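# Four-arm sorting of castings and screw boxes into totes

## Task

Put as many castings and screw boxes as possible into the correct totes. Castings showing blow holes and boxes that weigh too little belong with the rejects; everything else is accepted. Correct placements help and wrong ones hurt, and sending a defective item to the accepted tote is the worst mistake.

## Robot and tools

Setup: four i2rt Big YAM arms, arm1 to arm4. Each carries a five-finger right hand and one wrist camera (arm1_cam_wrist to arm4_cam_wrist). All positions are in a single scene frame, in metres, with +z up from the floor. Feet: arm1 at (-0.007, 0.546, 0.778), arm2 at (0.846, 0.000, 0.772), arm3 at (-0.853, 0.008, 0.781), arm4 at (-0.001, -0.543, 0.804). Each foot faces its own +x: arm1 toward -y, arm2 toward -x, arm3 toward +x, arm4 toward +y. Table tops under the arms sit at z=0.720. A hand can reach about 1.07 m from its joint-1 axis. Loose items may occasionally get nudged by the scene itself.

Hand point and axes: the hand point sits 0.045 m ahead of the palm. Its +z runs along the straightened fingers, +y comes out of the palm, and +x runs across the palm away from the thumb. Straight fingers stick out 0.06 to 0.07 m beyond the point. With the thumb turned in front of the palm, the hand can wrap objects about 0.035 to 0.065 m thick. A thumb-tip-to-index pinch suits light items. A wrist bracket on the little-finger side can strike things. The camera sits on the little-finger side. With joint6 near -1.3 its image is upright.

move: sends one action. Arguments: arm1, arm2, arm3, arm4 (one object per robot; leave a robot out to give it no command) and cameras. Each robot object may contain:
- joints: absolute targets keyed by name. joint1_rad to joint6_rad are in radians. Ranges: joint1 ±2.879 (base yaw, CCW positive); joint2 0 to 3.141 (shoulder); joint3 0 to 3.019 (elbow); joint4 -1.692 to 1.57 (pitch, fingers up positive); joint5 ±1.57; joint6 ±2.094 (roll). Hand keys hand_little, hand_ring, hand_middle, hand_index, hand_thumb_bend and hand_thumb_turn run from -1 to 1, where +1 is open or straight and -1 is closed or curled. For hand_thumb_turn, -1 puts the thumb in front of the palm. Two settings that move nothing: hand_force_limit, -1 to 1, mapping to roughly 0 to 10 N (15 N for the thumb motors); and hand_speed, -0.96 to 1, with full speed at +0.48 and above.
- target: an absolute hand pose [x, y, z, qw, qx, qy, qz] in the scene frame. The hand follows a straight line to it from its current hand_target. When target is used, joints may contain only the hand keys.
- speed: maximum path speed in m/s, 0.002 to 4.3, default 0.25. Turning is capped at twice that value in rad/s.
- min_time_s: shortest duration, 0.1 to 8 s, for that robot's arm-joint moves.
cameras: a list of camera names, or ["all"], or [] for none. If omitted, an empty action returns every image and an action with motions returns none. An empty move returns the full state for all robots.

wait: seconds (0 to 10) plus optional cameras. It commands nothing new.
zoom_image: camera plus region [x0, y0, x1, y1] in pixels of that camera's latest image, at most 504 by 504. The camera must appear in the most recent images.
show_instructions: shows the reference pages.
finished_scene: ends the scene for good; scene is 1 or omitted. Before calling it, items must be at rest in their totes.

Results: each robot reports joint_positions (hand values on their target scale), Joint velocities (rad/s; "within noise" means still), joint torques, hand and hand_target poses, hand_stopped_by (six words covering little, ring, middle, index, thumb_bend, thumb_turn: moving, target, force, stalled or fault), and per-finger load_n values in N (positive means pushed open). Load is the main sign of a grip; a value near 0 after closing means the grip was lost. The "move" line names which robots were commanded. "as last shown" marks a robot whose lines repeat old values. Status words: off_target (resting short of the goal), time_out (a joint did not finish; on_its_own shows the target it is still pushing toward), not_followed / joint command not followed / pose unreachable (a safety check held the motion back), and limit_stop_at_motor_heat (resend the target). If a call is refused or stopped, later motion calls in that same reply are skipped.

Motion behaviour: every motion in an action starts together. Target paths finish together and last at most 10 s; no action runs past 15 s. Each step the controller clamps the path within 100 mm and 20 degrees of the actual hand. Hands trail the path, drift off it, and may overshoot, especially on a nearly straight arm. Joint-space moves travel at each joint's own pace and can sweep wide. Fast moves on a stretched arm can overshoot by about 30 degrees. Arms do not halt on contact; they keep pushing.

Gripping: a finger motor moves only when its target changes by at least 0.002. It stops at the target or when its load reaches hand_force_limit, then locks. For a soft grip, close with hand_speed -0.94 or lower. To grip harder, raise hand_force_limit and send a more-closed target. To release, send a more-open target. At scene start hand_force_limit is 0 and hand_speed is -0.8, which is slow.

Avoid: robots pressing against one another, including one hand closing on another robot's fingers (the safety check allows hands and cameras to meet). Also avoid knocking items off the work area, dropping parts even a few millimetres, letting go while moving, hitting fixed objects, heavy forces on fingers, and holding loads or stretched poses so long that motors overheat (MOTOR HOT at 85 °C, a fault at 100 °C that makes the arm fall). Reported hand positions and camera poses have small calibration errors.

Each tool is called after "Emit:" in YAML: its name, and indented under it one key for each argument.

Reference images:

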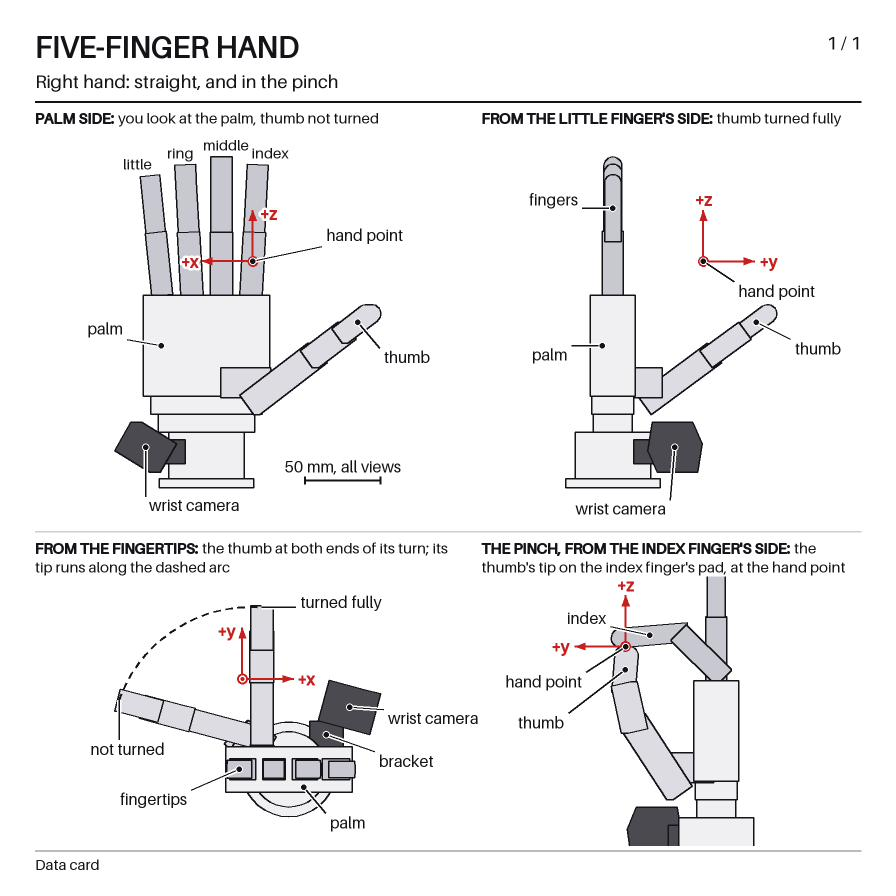

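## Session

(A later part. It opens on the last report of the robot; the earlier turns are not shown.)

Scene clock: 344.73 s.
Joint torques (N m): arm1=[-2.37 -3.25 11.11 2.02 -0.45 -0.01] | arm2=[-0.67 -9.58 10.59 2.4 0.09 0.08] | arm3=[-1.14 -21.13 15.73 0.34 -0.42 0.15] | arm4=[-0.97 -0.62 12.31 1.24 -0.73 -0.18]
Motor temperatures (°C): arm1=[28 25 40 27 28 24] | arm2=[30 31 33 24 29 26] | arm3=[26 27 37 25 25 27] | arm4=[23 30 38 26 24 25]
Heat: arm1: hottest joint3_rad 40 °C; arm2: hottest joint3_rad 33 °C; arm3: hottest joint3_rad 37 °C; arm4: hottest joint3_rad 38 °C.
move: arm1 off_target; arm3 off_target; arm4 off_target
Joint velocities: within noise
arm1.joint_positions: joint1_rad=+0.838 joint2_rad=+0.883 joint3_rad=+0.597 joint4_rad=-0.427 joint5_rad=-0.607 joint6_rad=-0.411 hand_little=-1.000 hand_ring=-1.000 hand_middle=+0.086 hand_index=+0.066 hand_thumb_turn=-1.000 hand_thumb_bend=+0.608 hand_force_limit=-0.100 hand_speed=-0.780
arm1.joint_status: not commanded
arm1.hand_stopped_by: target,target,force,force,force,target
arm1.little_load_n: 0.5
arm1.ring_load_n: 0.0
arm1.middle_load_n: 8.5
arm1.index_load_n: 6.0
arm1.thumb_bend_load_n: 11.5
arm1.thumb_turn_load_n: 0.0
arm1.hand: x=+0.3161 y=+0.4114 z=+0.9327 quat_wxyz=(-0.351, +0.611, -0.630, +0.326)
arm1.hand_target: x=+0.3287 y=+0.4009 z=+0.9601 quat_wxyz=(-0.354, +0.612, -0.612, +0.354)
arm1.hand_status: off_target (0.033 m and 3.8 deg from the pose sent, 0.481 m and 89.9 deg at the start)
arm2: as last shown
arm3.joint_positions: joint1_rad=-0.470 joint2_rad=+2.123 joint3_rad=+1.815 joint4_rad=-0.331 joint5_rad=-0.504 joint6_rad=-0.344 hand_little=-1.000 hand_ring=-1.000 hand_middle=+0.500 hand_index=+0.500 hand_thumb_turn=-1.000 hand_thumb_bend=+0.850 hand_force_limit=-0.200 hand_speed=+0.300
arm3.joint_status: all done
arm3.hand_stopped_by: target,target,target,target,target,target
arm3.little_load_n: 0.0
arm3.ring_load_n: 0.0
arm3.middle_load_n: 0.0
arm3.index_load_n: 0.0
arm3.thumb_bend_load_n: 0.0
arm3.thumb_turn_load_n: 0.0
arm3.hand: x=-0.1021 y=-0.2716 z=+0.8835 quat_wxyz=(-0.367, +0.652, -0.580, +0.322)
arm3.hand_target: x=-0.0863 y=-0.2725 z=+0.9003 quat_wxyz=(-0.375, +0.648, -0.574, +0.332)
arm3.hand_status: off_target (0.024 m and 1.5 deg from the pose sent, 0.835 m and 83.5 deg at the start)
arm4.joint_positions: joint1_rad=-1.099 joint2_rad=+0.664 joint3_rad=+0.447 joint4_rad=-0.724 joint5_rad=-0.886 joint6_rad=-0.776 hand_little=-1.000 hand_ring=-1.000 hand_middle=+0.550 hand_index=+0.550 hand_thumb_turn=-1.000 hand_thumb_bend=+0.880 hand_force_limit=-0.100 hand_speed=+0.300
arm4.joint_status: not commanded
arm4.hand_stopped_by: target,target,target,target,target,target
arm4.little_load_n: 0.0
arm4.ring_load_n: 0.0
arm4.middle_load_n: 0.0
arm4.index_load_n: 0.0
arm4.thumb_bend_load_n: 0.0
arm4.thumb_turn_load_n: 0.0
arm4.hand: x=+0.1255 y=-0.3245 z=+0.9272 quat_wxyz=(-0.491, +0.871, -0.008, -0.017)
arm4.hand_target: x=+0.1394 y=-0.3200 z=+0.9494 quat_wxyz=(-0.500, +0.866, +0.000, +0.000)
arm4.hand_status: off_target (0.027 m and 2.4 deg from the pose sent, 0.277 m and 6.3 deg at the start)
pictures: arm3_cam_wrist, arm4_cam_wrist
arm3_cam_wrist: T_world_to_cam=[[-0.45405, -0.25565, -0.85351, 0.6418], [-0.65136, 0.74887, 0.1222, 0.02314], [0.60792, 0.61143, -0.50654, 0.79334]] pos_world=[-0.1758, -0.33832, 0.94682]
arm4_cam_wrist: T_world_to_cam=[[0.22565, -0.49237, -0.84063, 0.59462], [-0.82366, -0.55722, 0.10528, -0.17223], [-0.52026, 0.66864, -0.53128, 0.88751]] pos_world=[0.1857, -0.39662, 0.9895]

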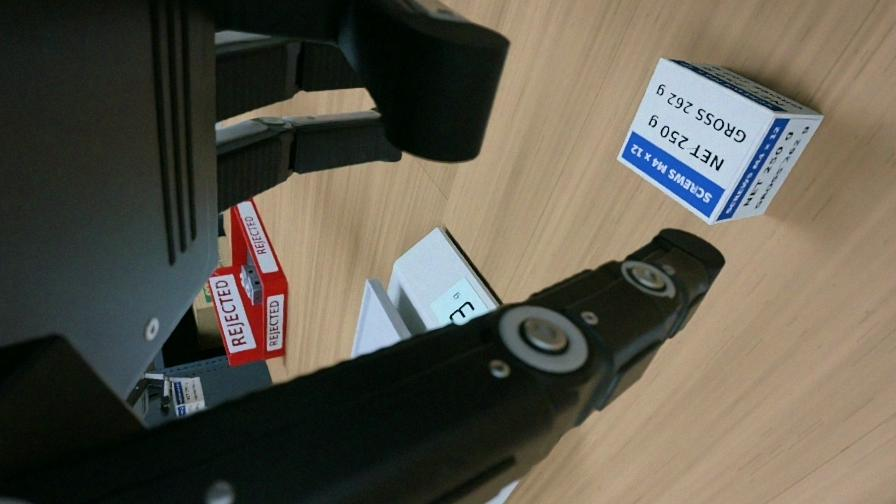

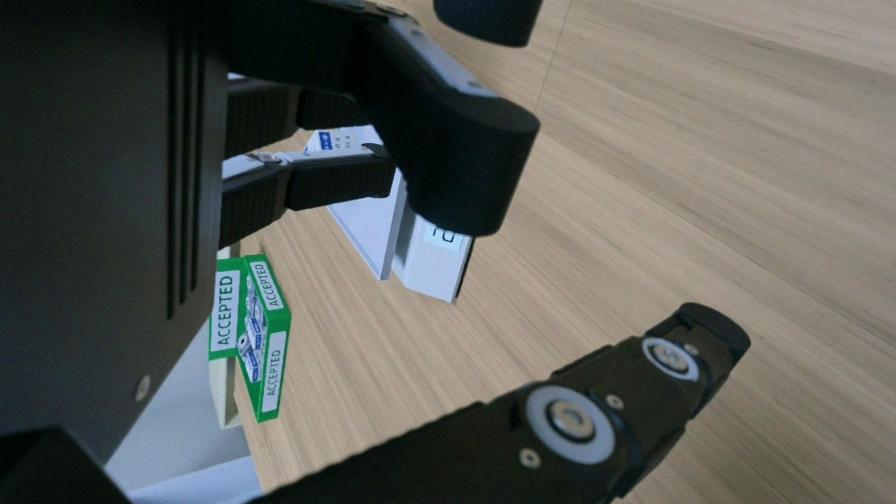

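Emit:
move:
  arm1: {"target": [0.57, 0.455, 0.89, 0.3536, -0.6124, 0.6124, -0.3536], "speed": 0.4}
  arm2: {"target": [-0.01, 0.02, 0.95, 0.1913, -0.3314, -0.8001, 0.4620], "speed": 0.4}
  arm3: {"target": [-0.0575, -0.265, 0.83, 0.3687, -0.6385, 0.5851, -0.3378], "speed": 0.2}
  cameras: ["arm2_cam_wrist", "arm3_cam_wrist", "arm4_cam_wrist"]

Scene clock: 347.90 s.
Joint torques (N m): arm1=[-2.26 -11.63 10.69 2.85 -0.11 0.16] | arm2=[-1.32 -22.48 11.1 1.2 -0.53 -0.13] | arm3=[-0.32 -22.65 15.23 1.72 -0.25 0.11] | arm4=[-0.97 -0.67 12.3 1.25 -0.73 -0.17]
Motor temperatures (°C): arm1=[28 26 40 27 28 24] | arm2=[30 31 34 24 30 26] | arm3=[26 27 37 25 25 27] | arm4=[23 30 38 26 24 25]
Heat: arm1: hottest joint3_rad 40 °C; arm2: hottest joint3_rad 34 °C; arm3: hottest joint3_rad 37 °C; arm4: hottest joint3_rad 38 °C.
move: arm1 off_target; arm2 off_target; arm3 off_target
Joint velocities: within noise
arm1.joint_positions: joint1_rad=+1.291 joint2_rad=+1.530 joint3_rad=+0.875 joint4_rad=+0.021 joint5_rad=-0.231 joint6_rad=-0.153 hand_little=-1.000 hand_ring=-1.000 hand_middle=+0.086 hand_index=+0.066 hand_thumb_turn=-1.000 hand_thumb_bend=+0.608 hand_force_limit=-0.100 hand_speed=-0.780
arm1.joint_status: not commanded
arm1.hand_stopped_by: target,target,force,force,force,target
arm1.little_load_n: 0.0
arm1.ring_load_n: 0.0
arm1.middle_load_n: 8.5
arm1.index_load_n: 6.0
arm1.thumb_bend_load_n: 11.0
arm1.thumb_turn_load_n: 0.0
arm1.hand: x=+0.5374 y=+0.4620 z=+0.8507 quat_wxyz=(-0.330, +0.628, -0.629, +0.319)
arm1.hand_target: x=+0.5667 y=+0.4557 z=+0.8912 quat_wxyz=(-0.354, +0.612, -0.612, +0.353)
arm1.hand_status: off_target (0.051 m and 5.4 deg from the pose sent, 0.261 m and 3.7 deg at the start)
arm2.joint_positions: joint1_rad=-0.150 joint2_rad=+2.466 joint3_rad=+2.630 joint4_rad=-0.966 joint5_rad=-0.799 joint6_rad=-0.604 hand_little=-1.000 hand_ring=-1.000 hand_middle=+0.650 hand_index=+0.650 hand_thumb_turn=-1.000 hand_thumb_bend=+0.880 hand_force_limit=-0.100 hand_speed=+0.300
arm2.joint_status: not commanded
arm2.hand_stopped_by: target,target,target,target,target,target
arm2.little_load_n: 0.0
arm2.ring_load_n: 0.0
arm2.middle_load_n: 0.0
arm2.index_load_n: -0.5
arm2.thumb_bend_load_n: 0.0
arm2.thumb_turn_load_n: 0.0
arm2.hand: x=-0.0035 y=+0.0147 z=+0.9417 quat_wxyz=(-0.179, +0.340, +0.800, -0.460)
arm2.hand_target: x=-0.0094 y=+0.0198 z=+0.9499 quat_wxyz=(-0.192, +0.331, +0.800, -0.462)
arm2.hand_status: off_target (0.012 m and 1.7 deg from the pose sent, 0.308 m and 44.9 deg at the start)
arm3.joint_positions: joint1_rad=-0.443 joint2_rad=+2.234 joint3_rad=+1.815 joint4_rad=-0.231 joint5_rad=-0.454 joint6_rad=-0.302 hand_little=-1.000 hand_ring=-1.000 hand_middle=+0.500 hand_index=+0.500 hand_thumb_turn=-1.000 hand_thumb_bend=+0.850 hand_force_limit=-0.200 hand_speed=+0.300
arm3.joint_status: not commanded
arm3.hand_stopped_by: target,target,target,target,target,target
arm3.little_load_n: 0.5
arm3.ring_load_n: 0.0
arm3.middle_load_n: 0.0
arm3.index_load_n: 0.0
arm3.thumb_bend_load_n: 0.0
arm3.thumb_turn_load_n: 0.0
arm3.hand: x=-0.0831 y=-0.2629 z=+0.8103 quat_wxyz=(-0.358, +0.644, -0.598, +0.316)
arm3.hand_target: x=-0.0598 y=-0.2641 z=+0.8310 quat_wxyz=(-0.369, +0.638, -0.585, +0.338)
arm3.hand_status: off_target (0.032 m and 3.2 deg from the pose sent, 0.070 m and 2.4 deg at the start)
arm4: as last shown
arm4.hand_target: x=+0.1394 y=-0.3200 z=+0.9495 quat_wxyz=(-0.500, +0.866, +0.000, +0.000)
arm2_cam_wrist: T_world_to_cam=[[0.19345, 0.53887, -0.81987, 0.76045], [0.97445, -0.20275, 0.09666, -0.08293], [-0.11414, -0.81762, -0.56433, 0.66236]] pos_world=[0.0093, 0.11496, 1.00527]
arm3_cam_wrist: T_world_to_cam=[[-0.48613, -0.22812, -0.84359, 0.58685], [-0.62108, 0.76928, 0.14988, 0.02345], [0.61477, 0.5968, -0.51565, 0.74351]] pos_world=[-0.15724, -0.32789, 0.87494]
arm4_cam_wrist: T_world_to_cam=[[0.22591, -0.49235, -0.84057, 0.59449], [-0.82363, -0.5573, 0.10508, -0.17198], [-0.52019, 0.66858, -0.53142, 0.88766]] pos_world=[0.1858, -0.39662, 0.9895]

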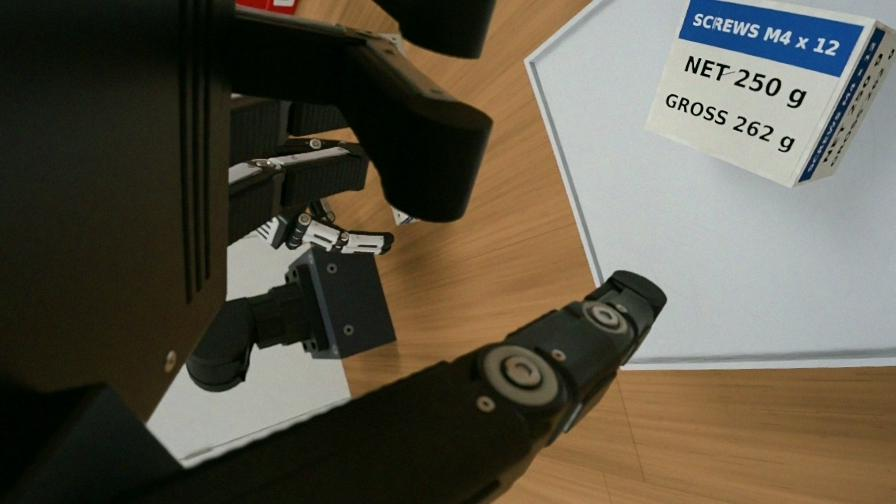

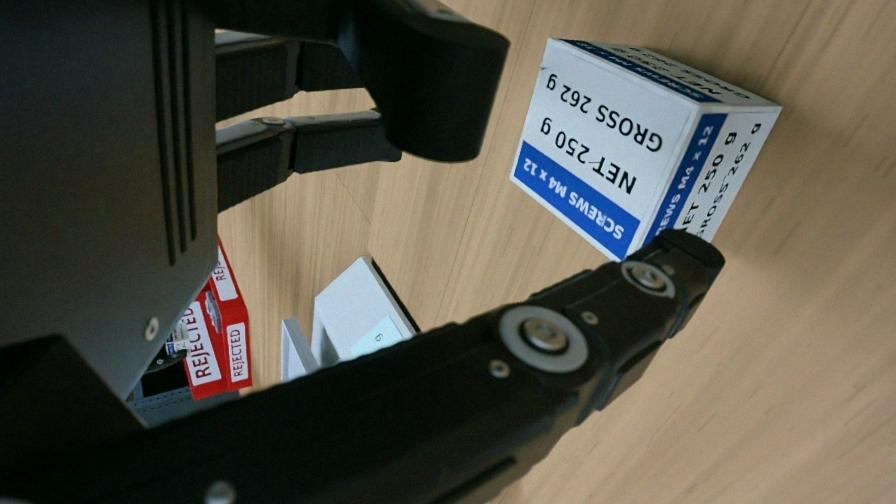

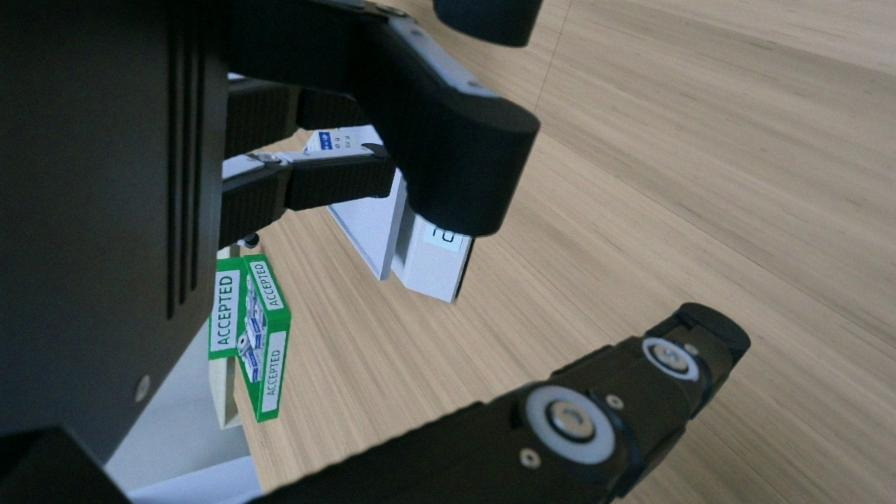

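Emit:
move:
  arm1: {"target": [0.575, 0.447, 0.815, 0.3536, -0.6124, 0.6124, -0.3536], "speed": 0.15}
  arm2: {"target": [-0.033, 0.065, 0.915, 0.1717, -0.2974, -0.8132, 0.4695], "speed": 0.2}
  arm3: {"target": [-0.0467, -0.263, 0.778, 0.3745, -0.6487, 0.5739, -0.3314], "speed": 0.15}
  cameras: ["arm2_cam_wrist", "arm3_cam_wrist", "arm1_cam_wrist"]

Scene clock: 351.40 s.
Joint torques (N m): arm1=[-2.96 -13.33 6.75 2.91 -0.29 0.1] | arm2=[-0.73 -24.59 10.77 2.02 -0.54 -0.1] | arm3=[-0.91 -23.41 14.74 1.59 -0.39 -0.08] | arm4=[-0.79 -0.56 12.3 1.24 -0.74 -0.18]
Motor temperatures (°C): arm1=[28 26 40 27 28 24] | arm2=[30 32 34 24 30 26] | arm3=[26 27 38 25 25 27] | arm4=[23 30 38 26 24 25]
Heat: arm1: hottest joint3_rad 40 °C; arm2: hottest joint3_rad 34 °C; arm3: hottest joint3_rad 38 °C; arm4: hottest joint3_rad 38 °C.
move: arm1 off_target; arm2 off_target; arm3 off_target
Joint velocities: within noise
arm1.joint_positions: joint1_rad=+1.287 joint2_rad=+1.699 joint3_rad=+0.868 joint4_rad=+0.232 joint5_rad=-0.238 joint6_rad=-0.153 hand_little=-1.000 hand_ring=-1.000 hand_middle=+0.086 hand_index=+0.066 hand_thumb_turn=-1.000 hand_thumb_bend=+0.608 hand_force_limit=-0.100 hand_speed=-0.780
arm1.joint_status: not commanded
arm1.hand_stopped_by: target,target,force,force,force,target
arm1.little_load_n: 0.0
arm1.ring_load_n: 0.0
arm1.middle_load_n: 8.5
arm1.index_load_n: 6.0
arm1.thumb_bend_load_n: 11.0
arm1.thumb_turn_load_n: 0.0
arm1.hand: x=+0.5608 y=+0.4545 z=+0.7929 quat_wxyz=(-0.339, +0.623, -0.622, +0.331)
arm1.hand_target: x=+0.5744 y=+0.4471 z=+0.8154 quat_wxyz=(-0.353, +0.612, -0.612, +0.354)
arm1.hand_status: off_target (0.027 m and 3.5 deg from the pose sent, 0.054 m and 5.4 deg at the start)
arm2.joint_positions: joint1_rad=-0.213 joint2_rad=+2.668 joint3_rad=+2.886 joint4_rad=-1.021 joint5_rad=-0.870 joint6_rad=-0.662 hand_little=-1.000 hand_ring=-1.000 hand_middle=+0.650 hand_index=+0.650 hand_thumb_turn=-1.000 hand_thumb_bend=+0.880 hand_force_limit=-0.100 hand_speed=+0.300
arm2.joint_status: not commanded
arm2.hand_stopped_by: target,target,target,target,target,target
arm2.little_load_n: 0.0
arm2.ring_load_n: 0.0
arm2.middle_load_n: 0.0
arm2.index_load_n: 0.0
arm2.thumb_bend_load_n: 0.0
arm2.thumb_turn_load_n: 0.0
arm2.hand: x=-0.0233 y=+0.0663 z=+0.8952 quat_wxyz=(-0.191, +0.325, +0.795, -0.475)
arm2.hand_target: x=-0.0308 y=+0.0645 z=+0.9148 quat_wxyz=(-0.215, +0.305, +0.795, -0.479)
arm2.hand_status: off_target (0.022 m and 4.4 deg from the pose sent, 0.064 m and 5.2 deg at the start; a joint's target at an end of its range on 27 of 42 steps)
arm3.joint_positions: joint1_rad=-0.439 joint2_rad=+2.338 joint3_rad=+1.850 joint4_rad=-0.173 joint5_rad=-0.476 joint6_rad=-0.302 hand_little=-1.000 hand_ring=-1.000 hand_middle=+0.500 hand_index=+0.500 hand_thumb_turn=-1.000 hand_thumb_bend=+0.850 hand_force_limit=-0.200 hand_speed=+0.300
arm3.joint_status: not commanded
arm3.hand_stopped_by: target,target,target,target,target,target
arm3.little_load_n: 0.0
arm3.ring_load_n: 0.5
arm3.middle_load_n: 0.0
arm3.index_load_n: 0.0
arm3.thumb_bend_load_n: 0.0
arm3.thumb_turn_load_n: 0.0
arm3.hand: x=-0.0718 y=-0.2608 z=+0.7554 quat_wxyz=(-0.366, +0.647, -0.595, +0.306)
arm3.hand_target: x=-0.0488 y=-0.2621 z=+0.7790 quat_wxyz=(-0.375, +0.648, -0.574, +0.331)
arm3.hand_status: off_target (0.034 m and 3.9 deg from the pose sent, 0.049 m and 3.9 deg at the start)
arm4: as last shown
pictures: arm1_cam_wrist, arm2_cam_wrist, arm3_cam_wrist
arm1_cam_wrist: T_world_to_cam=[[-0.47406, -0.25488, -0.84279, 1.05768], [-0.58064, 0.81005, 0.08163, -0.11128], [0.6619, 0.52806, -0.53201, -0.0732]] pos_world=[0.48524, 0.39838, 0.86155]
arm2_cam_wrist: T_world_to_cam=[[0.14879, 0.52855, -0.83576, 0.71226], [0.98072, -0.18717, 0.05622, -0.01339], [-0.12671, -0.82801, -0.54621, 0.66019]] pos_world=[-0.00919, 0.16767, 0.95664]
arm3_cam_wrist: T_world_to_cam=[[-0.48444, -0.22372, -0.84574, 0.54932], [-0.63636, 0.75349, 0.16519, 0.02029], [0.6003, 0.61822, -0.50739, 0.70533]] pos_world=[-0.14439, -0.32844, 0.81911]

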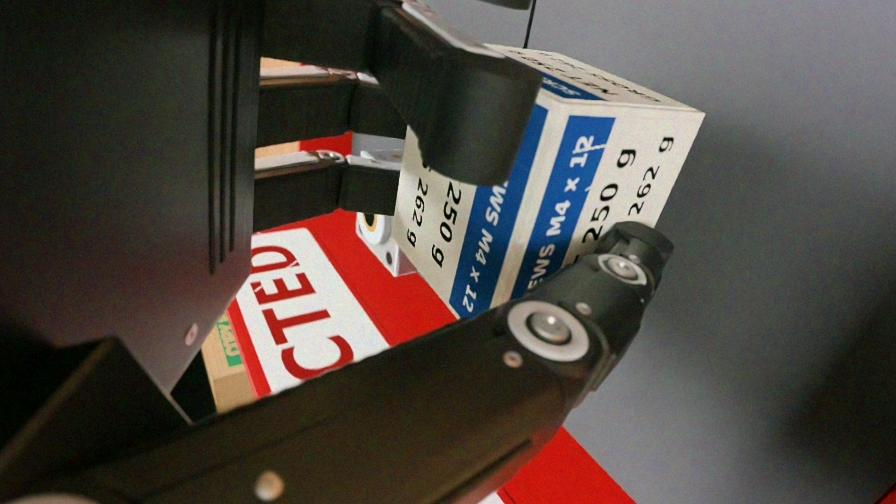

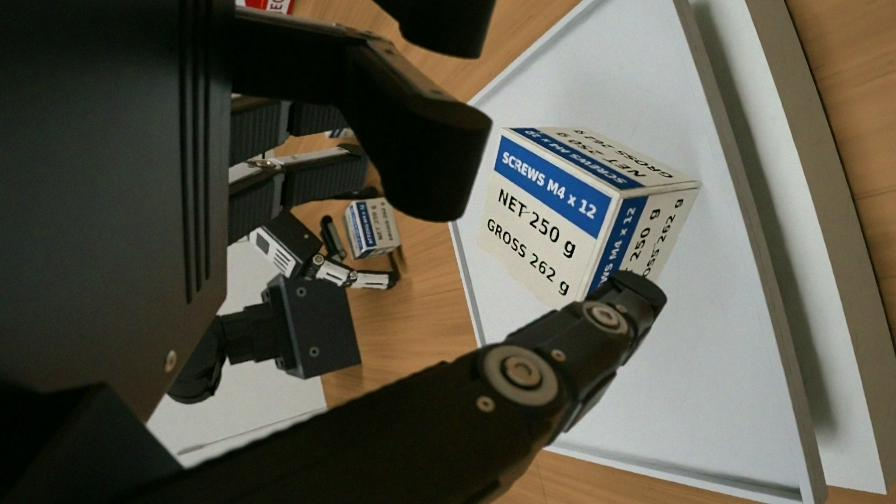

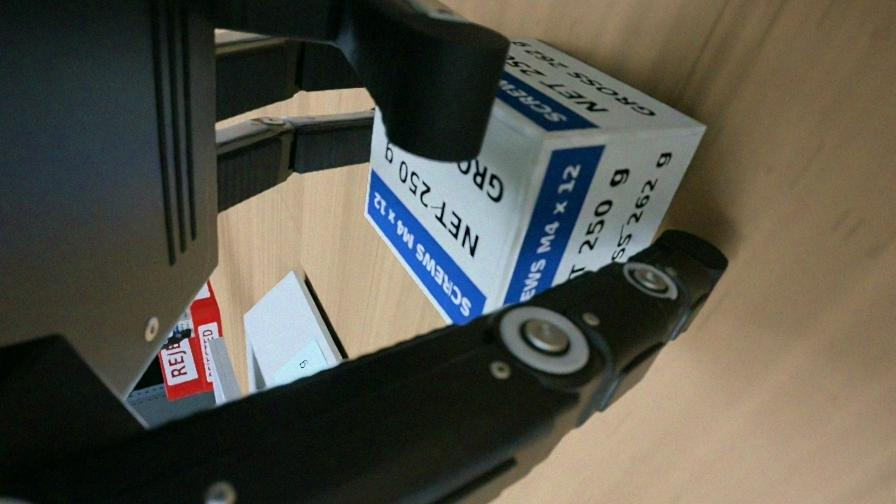

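Emit:
zoom_image:
  camera: "arm2_cam_wrist"
  region: [420, 80, 760, 340]

Scaled by 1.482 from the camera's image (finer frame: 1280x720).

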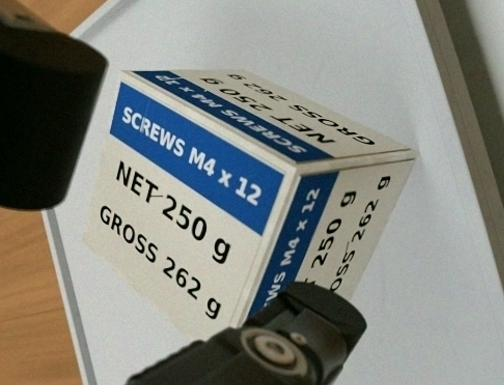

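Emit:
move:
  arm1: {"target": [0.573, 0.447, 0.793, 0.3536, -0.6124, 0.6124, -0.3536], "speed": 0.1}
  arm2: {"target": [-0.0265, 0.058, 0.872, 0.1717, -0.2974, -0.8132, 0.4695], "speed": 0.15}
  arm3: {"joints": {"hand_index": 0.0, "hand_middle": 0.0, "hand_thumb_bend": 0.2, "hand_speed": -0.78, "hand_force_limit": -0.1}}
  cameras: ["arm2_cam_wrist", "arm3_cam_wrist", "arm1_cam_wrist"]

Scene clock: 356.00 s.
Joint torques (N m): arm1=[-2.78 -12.4 6.09 2.8 -0.2 0.09] | arm2=[-0.32 -24.18 10.5 1.13 -0.55 -0.11] | arm3=[-1.2 -23.77 14.54 1.68 -0.46 -0.07] | arm4=[-0.91 -0.62 12.3 1.28 -0.73 -0.18]
Motor temperatures (°C): arm1=[28 26 40 27 28 24] | arm2=[30 32 35 24 30 26] | arm3=[26 27 39 25 25 27] | arm4=[23 30 38 26 24 25]
Heat: arm1: hottest joint3_rad 40 °C; arm2: hottest joint3_rad 35 °C; arm3: hottest joint3_rad 39 °C; arm4: hottest joint3_rad 38 °C.
move: arm1 off_target; arm2 off_target; arm3 off_target
Joint velocities: within noise
arm1.joint_positions: joint1_rad=+1.283 joint2_rad=+1.732 joint3_rad=+0.854 joint4_rad=+0.300 joint5_rad=-0.241 joint6_rad=-0.152 hand_little=-1.000 hand_ring=-1.000 hand_middle=+0.086 hand_index=+0.066 hand_thumb_turn=-1.000 hand_thumb_bend=+0.608 hand_force_limit=-0.100 hand_speed=-0.780
arm1.joint_status: not commanded
arm1.hand_stopped_by: target,target,force,force,force,target
arm1.little_load_n: 0.0
arm1.ring_load_n: 0.0
arm1.middle_load_n: 8.0
arm1.index_load_n: 6.5
arm1.thumb_bend_load_n: 11.0
arm1.thumb_turn_load_n: 0.0
arm1.hand: x=+0.5630 y=+0.4523 z=+0.7811 quat_wxyz=(-0.344, +0.620, -0.618, +0.339)
arm1.hand_target: x=+0.5726 y=+0.4470 z=+0.7931 quat_wxyz=(-0.353, +0.613, -0.612, +0.353)
arm1.hand_status: off_target (0.016 m and 2.3 deg from the pose sent, 0.014 m and 3.5 deg at the start)
arm2.joint_positions: joint1_rad=-0.210 joint2_rad=+2.707 joint3_rad=+2.889 joint4_rad=-1.039 joint5_rad=-0.878 joint6_rad=-0.713 hand_little=-1.000 hand_ring=-1.000 hand_middle=+0.650 hand_index=+0.650 hand_thumb_turn=-1.000 hand_thumb_bend=+0.880 hand_force_limit=-0.100 hand_speed=+0.300
arm2.joint_status: not commanded
arm2.hand_stopped_by: target,target,target,target,target,target
arm2.little_load_n: 0.0
arm2.ring_load_n: 0.0
arm2.middle_load_n: 0.0
arm2.index_load_n: 0.0
arm2.thumb_bend_load_n: 0.0
arm2.thumb_turn_load_n: 0.0
arm2.hand: x=-0.0208 y=+0.0641 z=+0.8624 quat_wxyz=(-0.178, +0.314, +0.805, -0.471)
arm2.hand_target: x=-0.0252 y=+0.0578 z=+0.8718 quat_wxyz=(-0.188, +0.301, +0.806, -0.473)
arm2.hand_status: off_target (0.013 m and 2.3 deg from the pose sent, 0.025 m and 4.4 deg at the start; a joint's target at an end of its range on 60 of 70 steps)
arm3.joint_positions: joint1_rad=-0.439 joint2_rad=+2.338 joint3_rad=+1.850 joint4_rad=-0.173 joint5_rad=-0.476 joint6_rad=-0.302 hand_little=-1.000 hand_ring=-1.000 hand_middle=+0.119 hand_index=+0.099 hand_thumb_turn=-1.000 hand_thumb_bend=+0.649 hand_force_limit=-0.100 hand_speed=-0.780
arm3.joint_status: hand_middle off_target (ended at +0.119, target +0.000); hand_index off_target (ended at +0.099, target +0.000); hand_thumb_bend off_target (ended at +0.649, target +0.200); the others done
arm3.hand_stopped_by: target,target,force,force,force,target
arm3.little_load_n: -0.5
arm3.ring_load_n: 0.0
arm3.middle_load_n: 6.0
arm3.index_load_n: 5.0
arm3.thumb_bend_load_n: 8.5
arm3.thumb_turn_load_n: 0.0
arm3.hand: x=-0.0717 y=-0.2605 z=+0.7554 quat_wxyz=(-0.366, +0.647, -0.595, +0.306)
arm3.hand_target: x=-0.0488 y=-0.2621 z=+0.7790 quat_wxyz=(-0.375, +0.648, -0.574, +0.332)
arm3.hand_status: not commanded
arm4: as last shown
pictures: arm1_cam_wrist, arm2_cam_wrist, arm3_cam_wrist
arm1_cam_wrist: T_world_to_cam=[[-0.45701, -0.257, -0.85152, 1.04644], [-0.58071, 0.81136, 0.06679, -0.09627], [0.67373, 0.52501, -0.52005, -0.09437]] pos_world=[0.48591, 0.39659, 0.84842]
arm2_cam_wrist: T_world_to_cam=[[0.14506, 0.5433, -0.82691, 0.677], [0.98536, -0.15501, 0.07101, -0.02909], [-0.08959, -0.8251, -0.55783, 0.65142]] pos_world=[-0.01117, 0.16517, 0.92526]
arm3_cam_wrist: T_world_to_cam=[[-0.48435, -0.2239, -0.84574, 0.5494], [-0.63662, 0.75328, 0.16517, 0.02004], [0.6001, 0.61842, -0.50738, 0.70512]] pos_world=[-0.14429, -0.32814, 0.81911]

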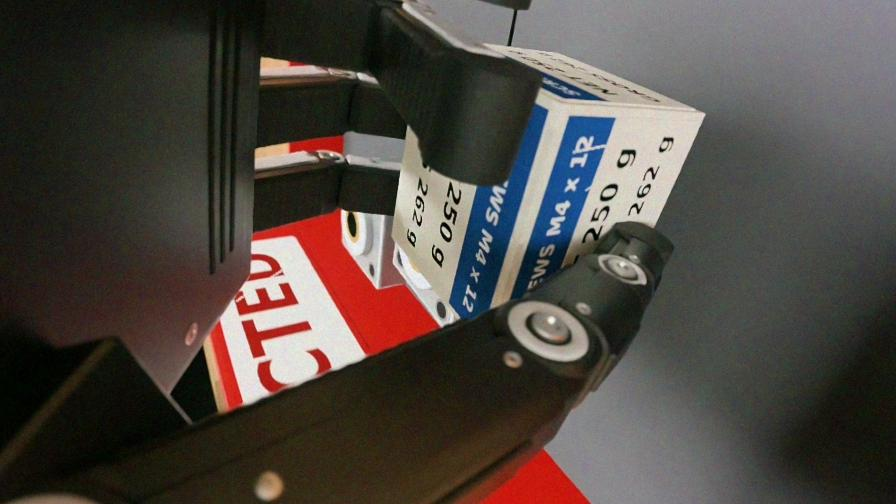

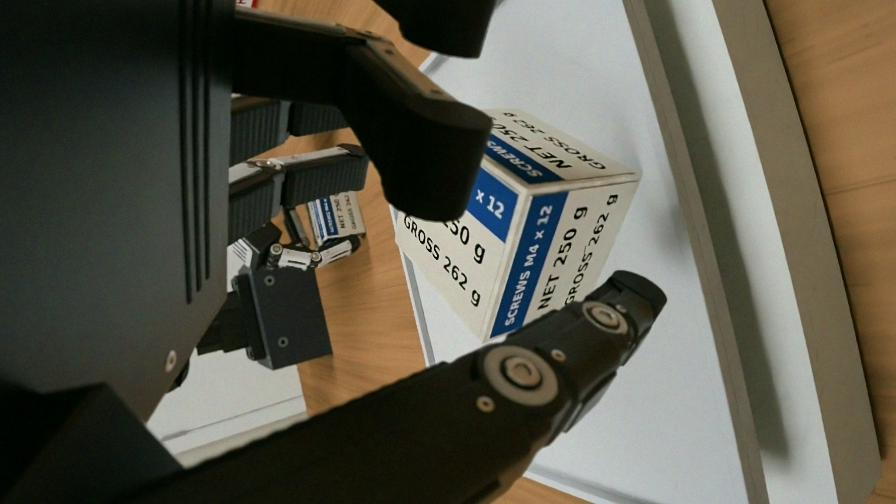

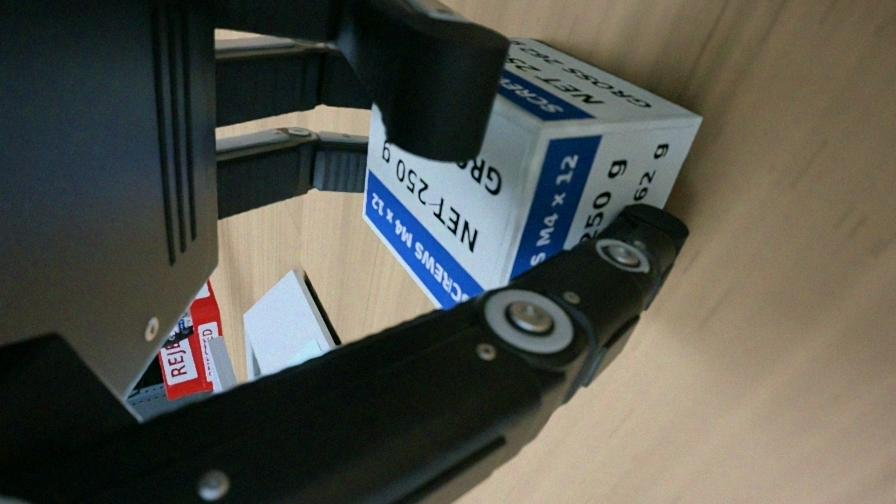

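Emit:
move:
  arm1: {"target": [0.573, 0.447, 0.783, 0.3536, -0.6124, 0.6124, -0.3536], "speed": 0.1}
  arm2: {"target": [-0.0235, 0.0485, 0.862, 0.1717, -0.2974, -0.8132, 0.4695], "speed": 0.15, "joints": {"hand_index": 0.0, "hand_middle": 0.0, "hand_thumb_bend": 0.2, "hand_speed": -0.78, "hand_force_limit": -0.1}}
  arm3: {"target": [-0.05, -0.262, 0.94, 0.3536, -0.6124, 0.6124, -0.3536], "speed": 0.15}
  cameras: ["arm2_cam_wrist", "arm3_cam_wrist", "arm1_cam_wrist"]

Scene clock: 359.03 s.
Joint torques (N m): arm1=[-2.78 -12.51 5.87 2.91 -0.2 0.09] | arm2=[-0.26 -23.41 10.43 0.95 -0.5 -0.1] | arm3=[0.21 -27.46 17.21 0.61 -0.37 0.2] | arm4=[-0.91 -0.73 12.29 1.29 -0.73 -0.18]
Motor temperatures (°C): arm1=[28 26 39 27 28 24] | arm2=[30 32 35 24 30 26] | arm3=[26 28 39 25 25 27] | arm4=[23 30 39 26 24 25]
Heat: arm1: hottest joint3_rad 39 °C; arm2: hottest joint3_rad 35 °C; arm3: hottest joint3_rad 39 °C; arm4: hottest joint3_rad 39 °C.
move: arm1 off_target; arm2 off_target; arm3 off_target
Joint velocities: within noise
arm1.joint_positions: joint1_rad=+1.283 joint2_rad=+1.755 joint3_rad=+0.850 joint4_rad=+0.325 joint5_rad=-0.241 joint6_rad=-0.152 hand_little=-1.000 hand_ring=-1.000 hand_middle=+0.086 hand_index=+0.066 hand_thumb_turn=-1.000 hand_thumb_bend=+0.608 hand_force_limit=-0.100 hand_speed=-0.780
arm1.joint_status: not commanded
arm1.hand_stopped_by: target,target,force,force,force,target
arm1.little_load_n: 0.0
arm1.ring_load_n: 0.0
arm1.middle_load_n: 8.0
arm1.index_load_n: 6.5
arm1.thumb_bend_load_n: 11.0
arm1.thumb_turn_load_n: 0.0
arm1.hand: x=+0.5631 y=+0.4523 z=+0.7717 quat_wxyz=(-0.344, +0.620, -0.618, +0.339)
arm1.hand_target: x=+0.5726 y=+0.4470 z=+0.7831 quat_wxyz=(-0.353, +0.613, -0.612, +0.354)
arm1.hand_status: off_target (0.016 m and 2.3 deg from the pose sent, 0.011 m and 2.3 deg at the start)
arm2.joint_positions: joint1_rad=-0.200 joint2_rad=+2.707 joint3_rad=+2.890 joint4_rad=-1.052 joint5_rad=-0.878 joint6_rad=-0.726 hand_little=-1.000 hand_ring=-1.000 hand_middle=+0.145 hand_index=+0.125 hand_thumb_turn=-1.000 hand_thumb_bend=+0.624 hand_force_limit=-0.100 hand_speed=-0.780
arm2.joint_status: hand_middle off_target (ended at +0.145, target +0.000); hand_index off_target (ended at +0.125, target +0.000); hand_thumb_bend off_target (ended at +0.624, target +0.200); the others done
arm2.hand_stopped_by: target,target,force,force,force,target
arm2.little_load_n: 0.0
arm2.ring_load_n: 0.0
arm2.middle_load_n: 7.0
arm2.index_load_n: 8.5
arm2.thumb_bend_load_n: 11.0
arm2.thumb_turn_load_n: 0.0
arm2.hand: x=-0.0193 y=+0.0559 z=+0.8612 quat_wxyz=(-0.174, +0.308, +0.809, -0.470)
arm2.hand_target: x=-0.0226 y=+0.0483 z=+0.8618 quat_wxyz=(-0.178, +0.299, +0.811, -0.471)
arm2.hand_status: done (0.009 m and 1.4 deg from the pose sent, 0.016 m and 2.3 deg at the start; a joint's target at an end of its range on 37 of 62 steps)
arm3.joint_positions: joint1_rad=-0.421 joint2_rad=+2.191 joint3_rad=+1.893 joint4_rad=-0.392 joint5_rad=-0.361 joint6_rad=-0.241 hand_little=-1.000 hand_ring=-1.000 hand_middle=+0.119 hand_index=+0.099 hand_thumb_turn=-1.000 hand_thumb_bend=+0.649 hand_force_limit=-0.100 hand_speed=-0.780
arm3.joint_status: not commanded
arm3.hand_stopped_by: target,target,force,force,force,target
arm3.little_load_n: 0.0
arm3.ring_load_n: 0.0
arm3.middle_load_n: 6.0
arm3.index_load_n: 5.0
arm3.thumb_bend_load_n: 9.0
arm3.thumb_turn_load_n: 0.0
arm3.hand: x=-0.0803 y=-0.2589 z=+0.8565 quat_wxyz=(-0.329, +0.624, -0.639, +0.306)
arm3.hand_target: x=-0.0562 y=-0.2594 z=+0.9404 quat_wxyz=(-0.354, +0.612, -0.612, +0.354)
arm3.hand_status: off_target (0.089 m and 7.0 deg from the pose sent, 0.186 m and 7.2 deg at the start; pose on its path clipped on 26 of 73 steps)
arm4: as last shown
arm4.index_load_n: -0.5
arm4.thumb_turn_load_n: 0.5
pictures: arm1_cam_wrist, arm2_cam_wrist, arm3_cam_wrist
arm1_cam_wrist: T_world_to_cam=[[-0.45765, -0.25679, -0.85124, 1.03849], [-0.5807, 0.81132, 0.06745, -0.09599], [0.67331, 0.52519, -0.52042, -0.09889]] pos_world=[0.48611, 0.39649, 0.83902]
arm2_cam_wrist: T_world_to_cam=[[0.13968, 0.54933, -0.82385, 0.6771], [0.9874, -0.13978, 0.0742, -0.03542], [-0.0744, -0.82383, -0.56194, 0.64779]] pos_world=[-0.01141, 0.15676, 0.92447]
arm3_cam_wrist: T_world_to_cam=[[-0.556, -0.17143, -0.81331, 0.6112], [-0.54181, 0.81679, 0.19823, -0.00755], [0.63032, 0.55088, -0.54702, 0.77952]] pos_world=[-0.15561, -0.31847, 0.92501]

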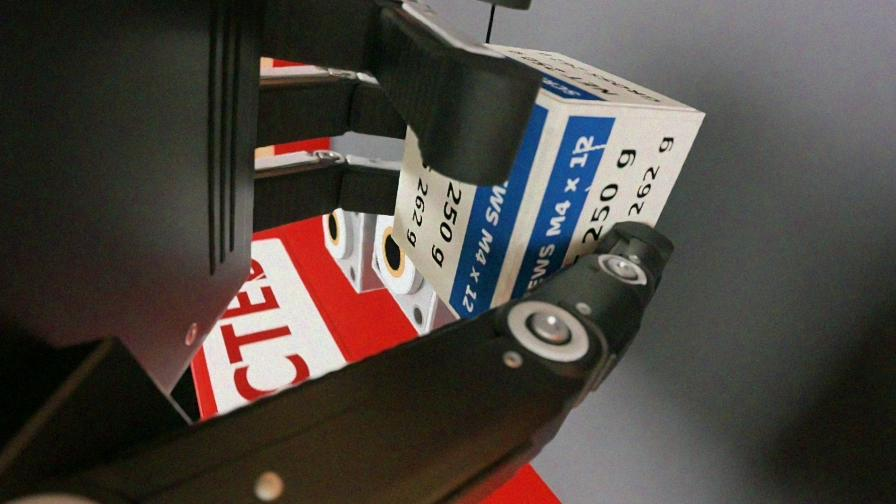

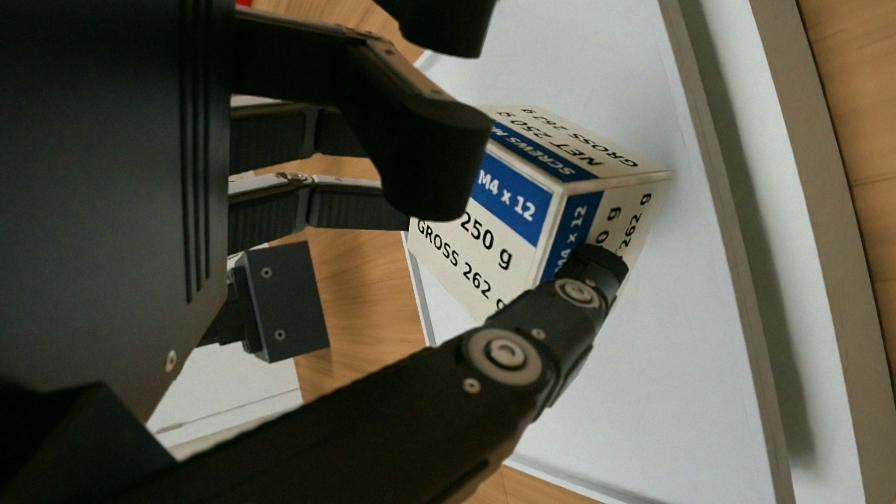

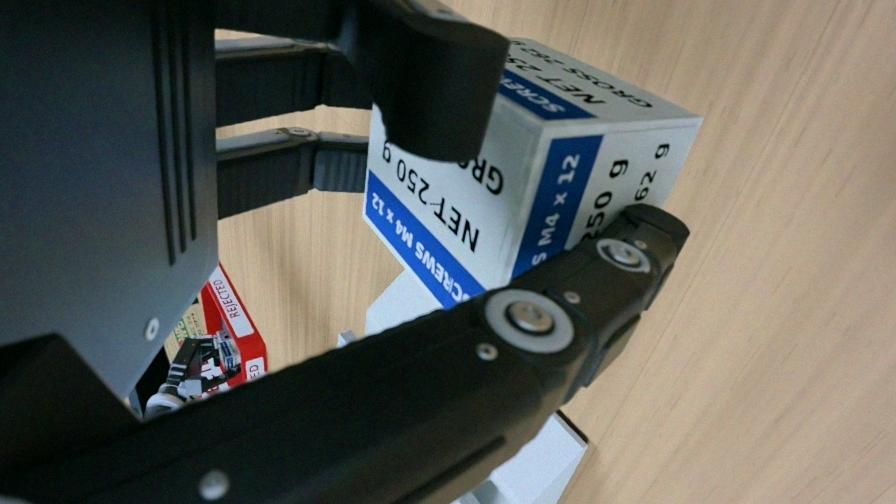

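Emit:
move:
  arm1: {"target": [0.573, 0.447, 0.777, 0.3536, -0.6124, 0.6124, -0.3536], "speed": 0.1, "joints": {"hand_index": 0.38, "hand_middle": 0.38, "hand_thumb_bend": 0.86, "hand_speed": -0.4}}
  arm2: {"target": [0.03, 0.04, 0.99, 0.1717, -0.2974, -0.8132, 0.4695], "speed": 0.35}
  arm3: {"target": [-0.04, -0.14, 0.95, 0.3536, -0.6124, 0.6124, -0.3536], "speed": 0.3}
  cameras: ["arm1_cam_wrist", "arm2_cam_wrist"]

Scene clock: 361.20 s.
Joint torques (N m): arm1=[-2.73 -11.34 5.76 2.52 -0.18 0.09] | arm2=[-0.67 -25.29 8.17 2.04 -0.79 0.09] | arm3=[-1.44 -26.58 11.99 2.14 -0.31 0.17] | arm4=[-0.91 -0.62 12.33 1.25 -0.73 -0.19]
Motor temperatures (°C): arm1=[28 26 39 27 28 24] | arm2=[30 32 35 24 30 26] | arm3=[26 28 39 25 25 27] | arm4=[23 30 39 26 24 25]
Heat: arm1: hottest joint3_rad 39 °C; arm2: hottest joint3_rad 35 °C; arm3: hottest joint3_rad 39 °C; arm4: hottest joint3_rad 39 °C.
move: arm1 done; arm2 off_target; arm3 off_target
Joint velocities: within noise
arm1.joint_positions: joint1_rad=+1.283 joint2_rad=+1.755 joint3_rad=+0.850 joint4_rad=+0.353 joint5_rad=-0.241 joint6_rad=-0.152 hand_little=-1.000 hand_ring=-1.000 hand_middle=+0.380 hand_index=+0.380 hand_thumb_turn=-1.000 hand_thumb_bend=+0.860 hand_force_limit=-0.100 hand_speed=-0.400
arm1.joint_status: all done
arm1.hand_stopped_by: target,target,target,target,target,target
arm1.little_load_n: 0.0
arm1.ring_load_n: 0.0
arm1.middle_load_n: 0.0
arm1.index_load_n: 0.0
arm1.thumb_bend_load_n: 0.0
arm1.thumb_turn_load_n: 0.0
arm1.hand: x=+0.5681 y=+0.4509 z=+0.7766 quat_wxyz=(-0.350, +0.617, -0.612, +0.349)
arm1.hand_target: x=+0.5730 y=+0.4470 z=+0.7772 quat_wxyz=(-0.354, +0.612, -0.612, +0.354)
arm1.hand_status: done (0.006 m and 0.8 deg from the pose sent, 0.012 m and 2.3 deg at the start)
arm2.joint_positions: joint1_rad=-0.200 joint2_rad=+2.440 joint3_rad=+2.664 joint4_rad=-1.159 joint5_rad=-0.880 joint6_rad=-0.765 hand_little=-1.000 hand_ring=-1.000 hand_middle=+0.145 hand_index=+0.125 hand_thumb_turn=-1.000 hand_thumb_bend=+0.624 hand_force_limit=-0.100 hand_speed=-0.780
arm2.joint_status: not commanded
arm2.hand_stopped_by: target,target,force,force,force,target
arm2.little_load_n: 0.0
arm2.ring_load_n: 0.0
arm2.middle_load_n: 6.0
arm2.index_load_n: 7.5
arm2.thumb_bend_load_n: 11.5
arm2.thumb_turn_load_n: 0.0
arm2.hand: x=+0.0332 y=+0.0441 z=+0.9654 quat_wxyz=(-0.154, +0.309, +0.816, -0.463)
arm2.hand_target: x=+0.0307 y=+0.0400 z=+0.9900 quat_wxyz=(-0.171, +0.297, +0.813, -0.470)
arm2.hand_status: off_target (0.025 m and 2.5 deg from the pose sent, 0.139 m and 1.4 deg at the start; pose on its path clipped on 5 of 51 steps)
arm3.joint_positions: joint1_rad=-0.243 joint2_rad=+2.105 joint3_rad=+1.838 joint4_rad=-0.361 joint5_rad=-0.217 joint6_rad=-0.151 hand_little=-1.000 hand_ring=-1.000 hand_middle=+0.119 hand_index=+0.099 hand_thumb_turn=-1.000 hand_thumb_bend=+0.649 hand_force_limit=-0.100 hand_speed=-0.780
arm3.joint_status: not commanded
arm3.hand_stopped_by: target,target,force,force,force,target
arm3.little_load_n: 0.0
arm3.ring_load_n: 0.0
arm3.middle_load_n: 6.0
arm3.index_load_n: 4.5
arm3.thumb_bend_load_n: 9.5
arm3.thumb_turn_load_n: 0.0
arm3.hand: x=-0.0504 y=-0.1373 z=+0.8970 quat_wxyz=(-0.330, +0.629, -0.626, +0.322)
arm3.hand_target: x=-0.0416 y=-0.1397 z=+0.9500 quat_wxyz=(-0.354, +0.613, -0.612, +0.353)
arm3.hand_status: off_target (0.054 m and 5.1 deg from the pose sent, 0.157 m and 7.0 deg at the start; pose on its path clipped on 8 of 51 steps)
arm4: as last shown
arm4.index_load_n: 0.0
arm4.thumb_turn_load_n: 0.0
arm1_cam_wrist: T_world_to_cam=[[-0.43493, -0.26325, -0.86113, 1.0423], [-0.58242, 0.81158, 0.04606, -0.07484], [0.68675, 0.52157, -0.5063, -0.11596]] pos_world=[0.48938, 0.3956, 0.84228]
arm2_cam_wrist: T_world_to_cam=[[0.16038, 0.55722, -0.81473, 0.75222], [0.98639, -0.12078, 0.11157, -0.13349], [-0.03623, -0.82154, -0.569, 0.70603]] pos_world=[0.03662, 0.14476, 1.02948]

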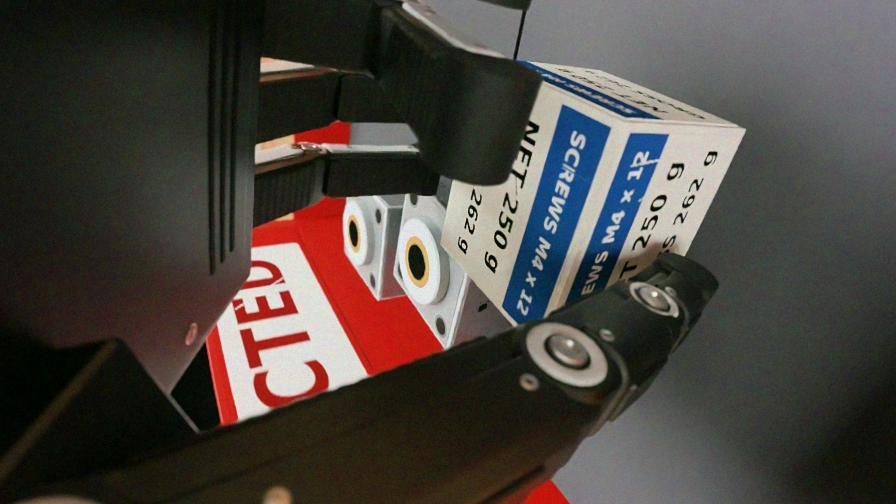

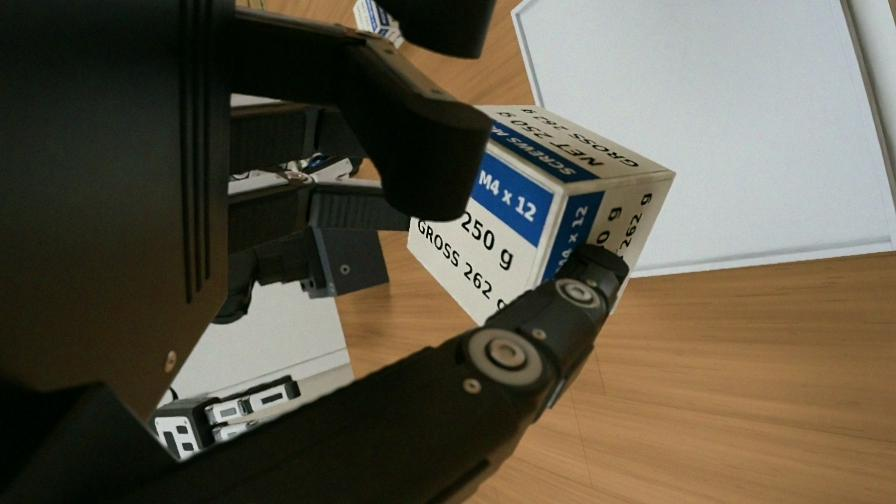

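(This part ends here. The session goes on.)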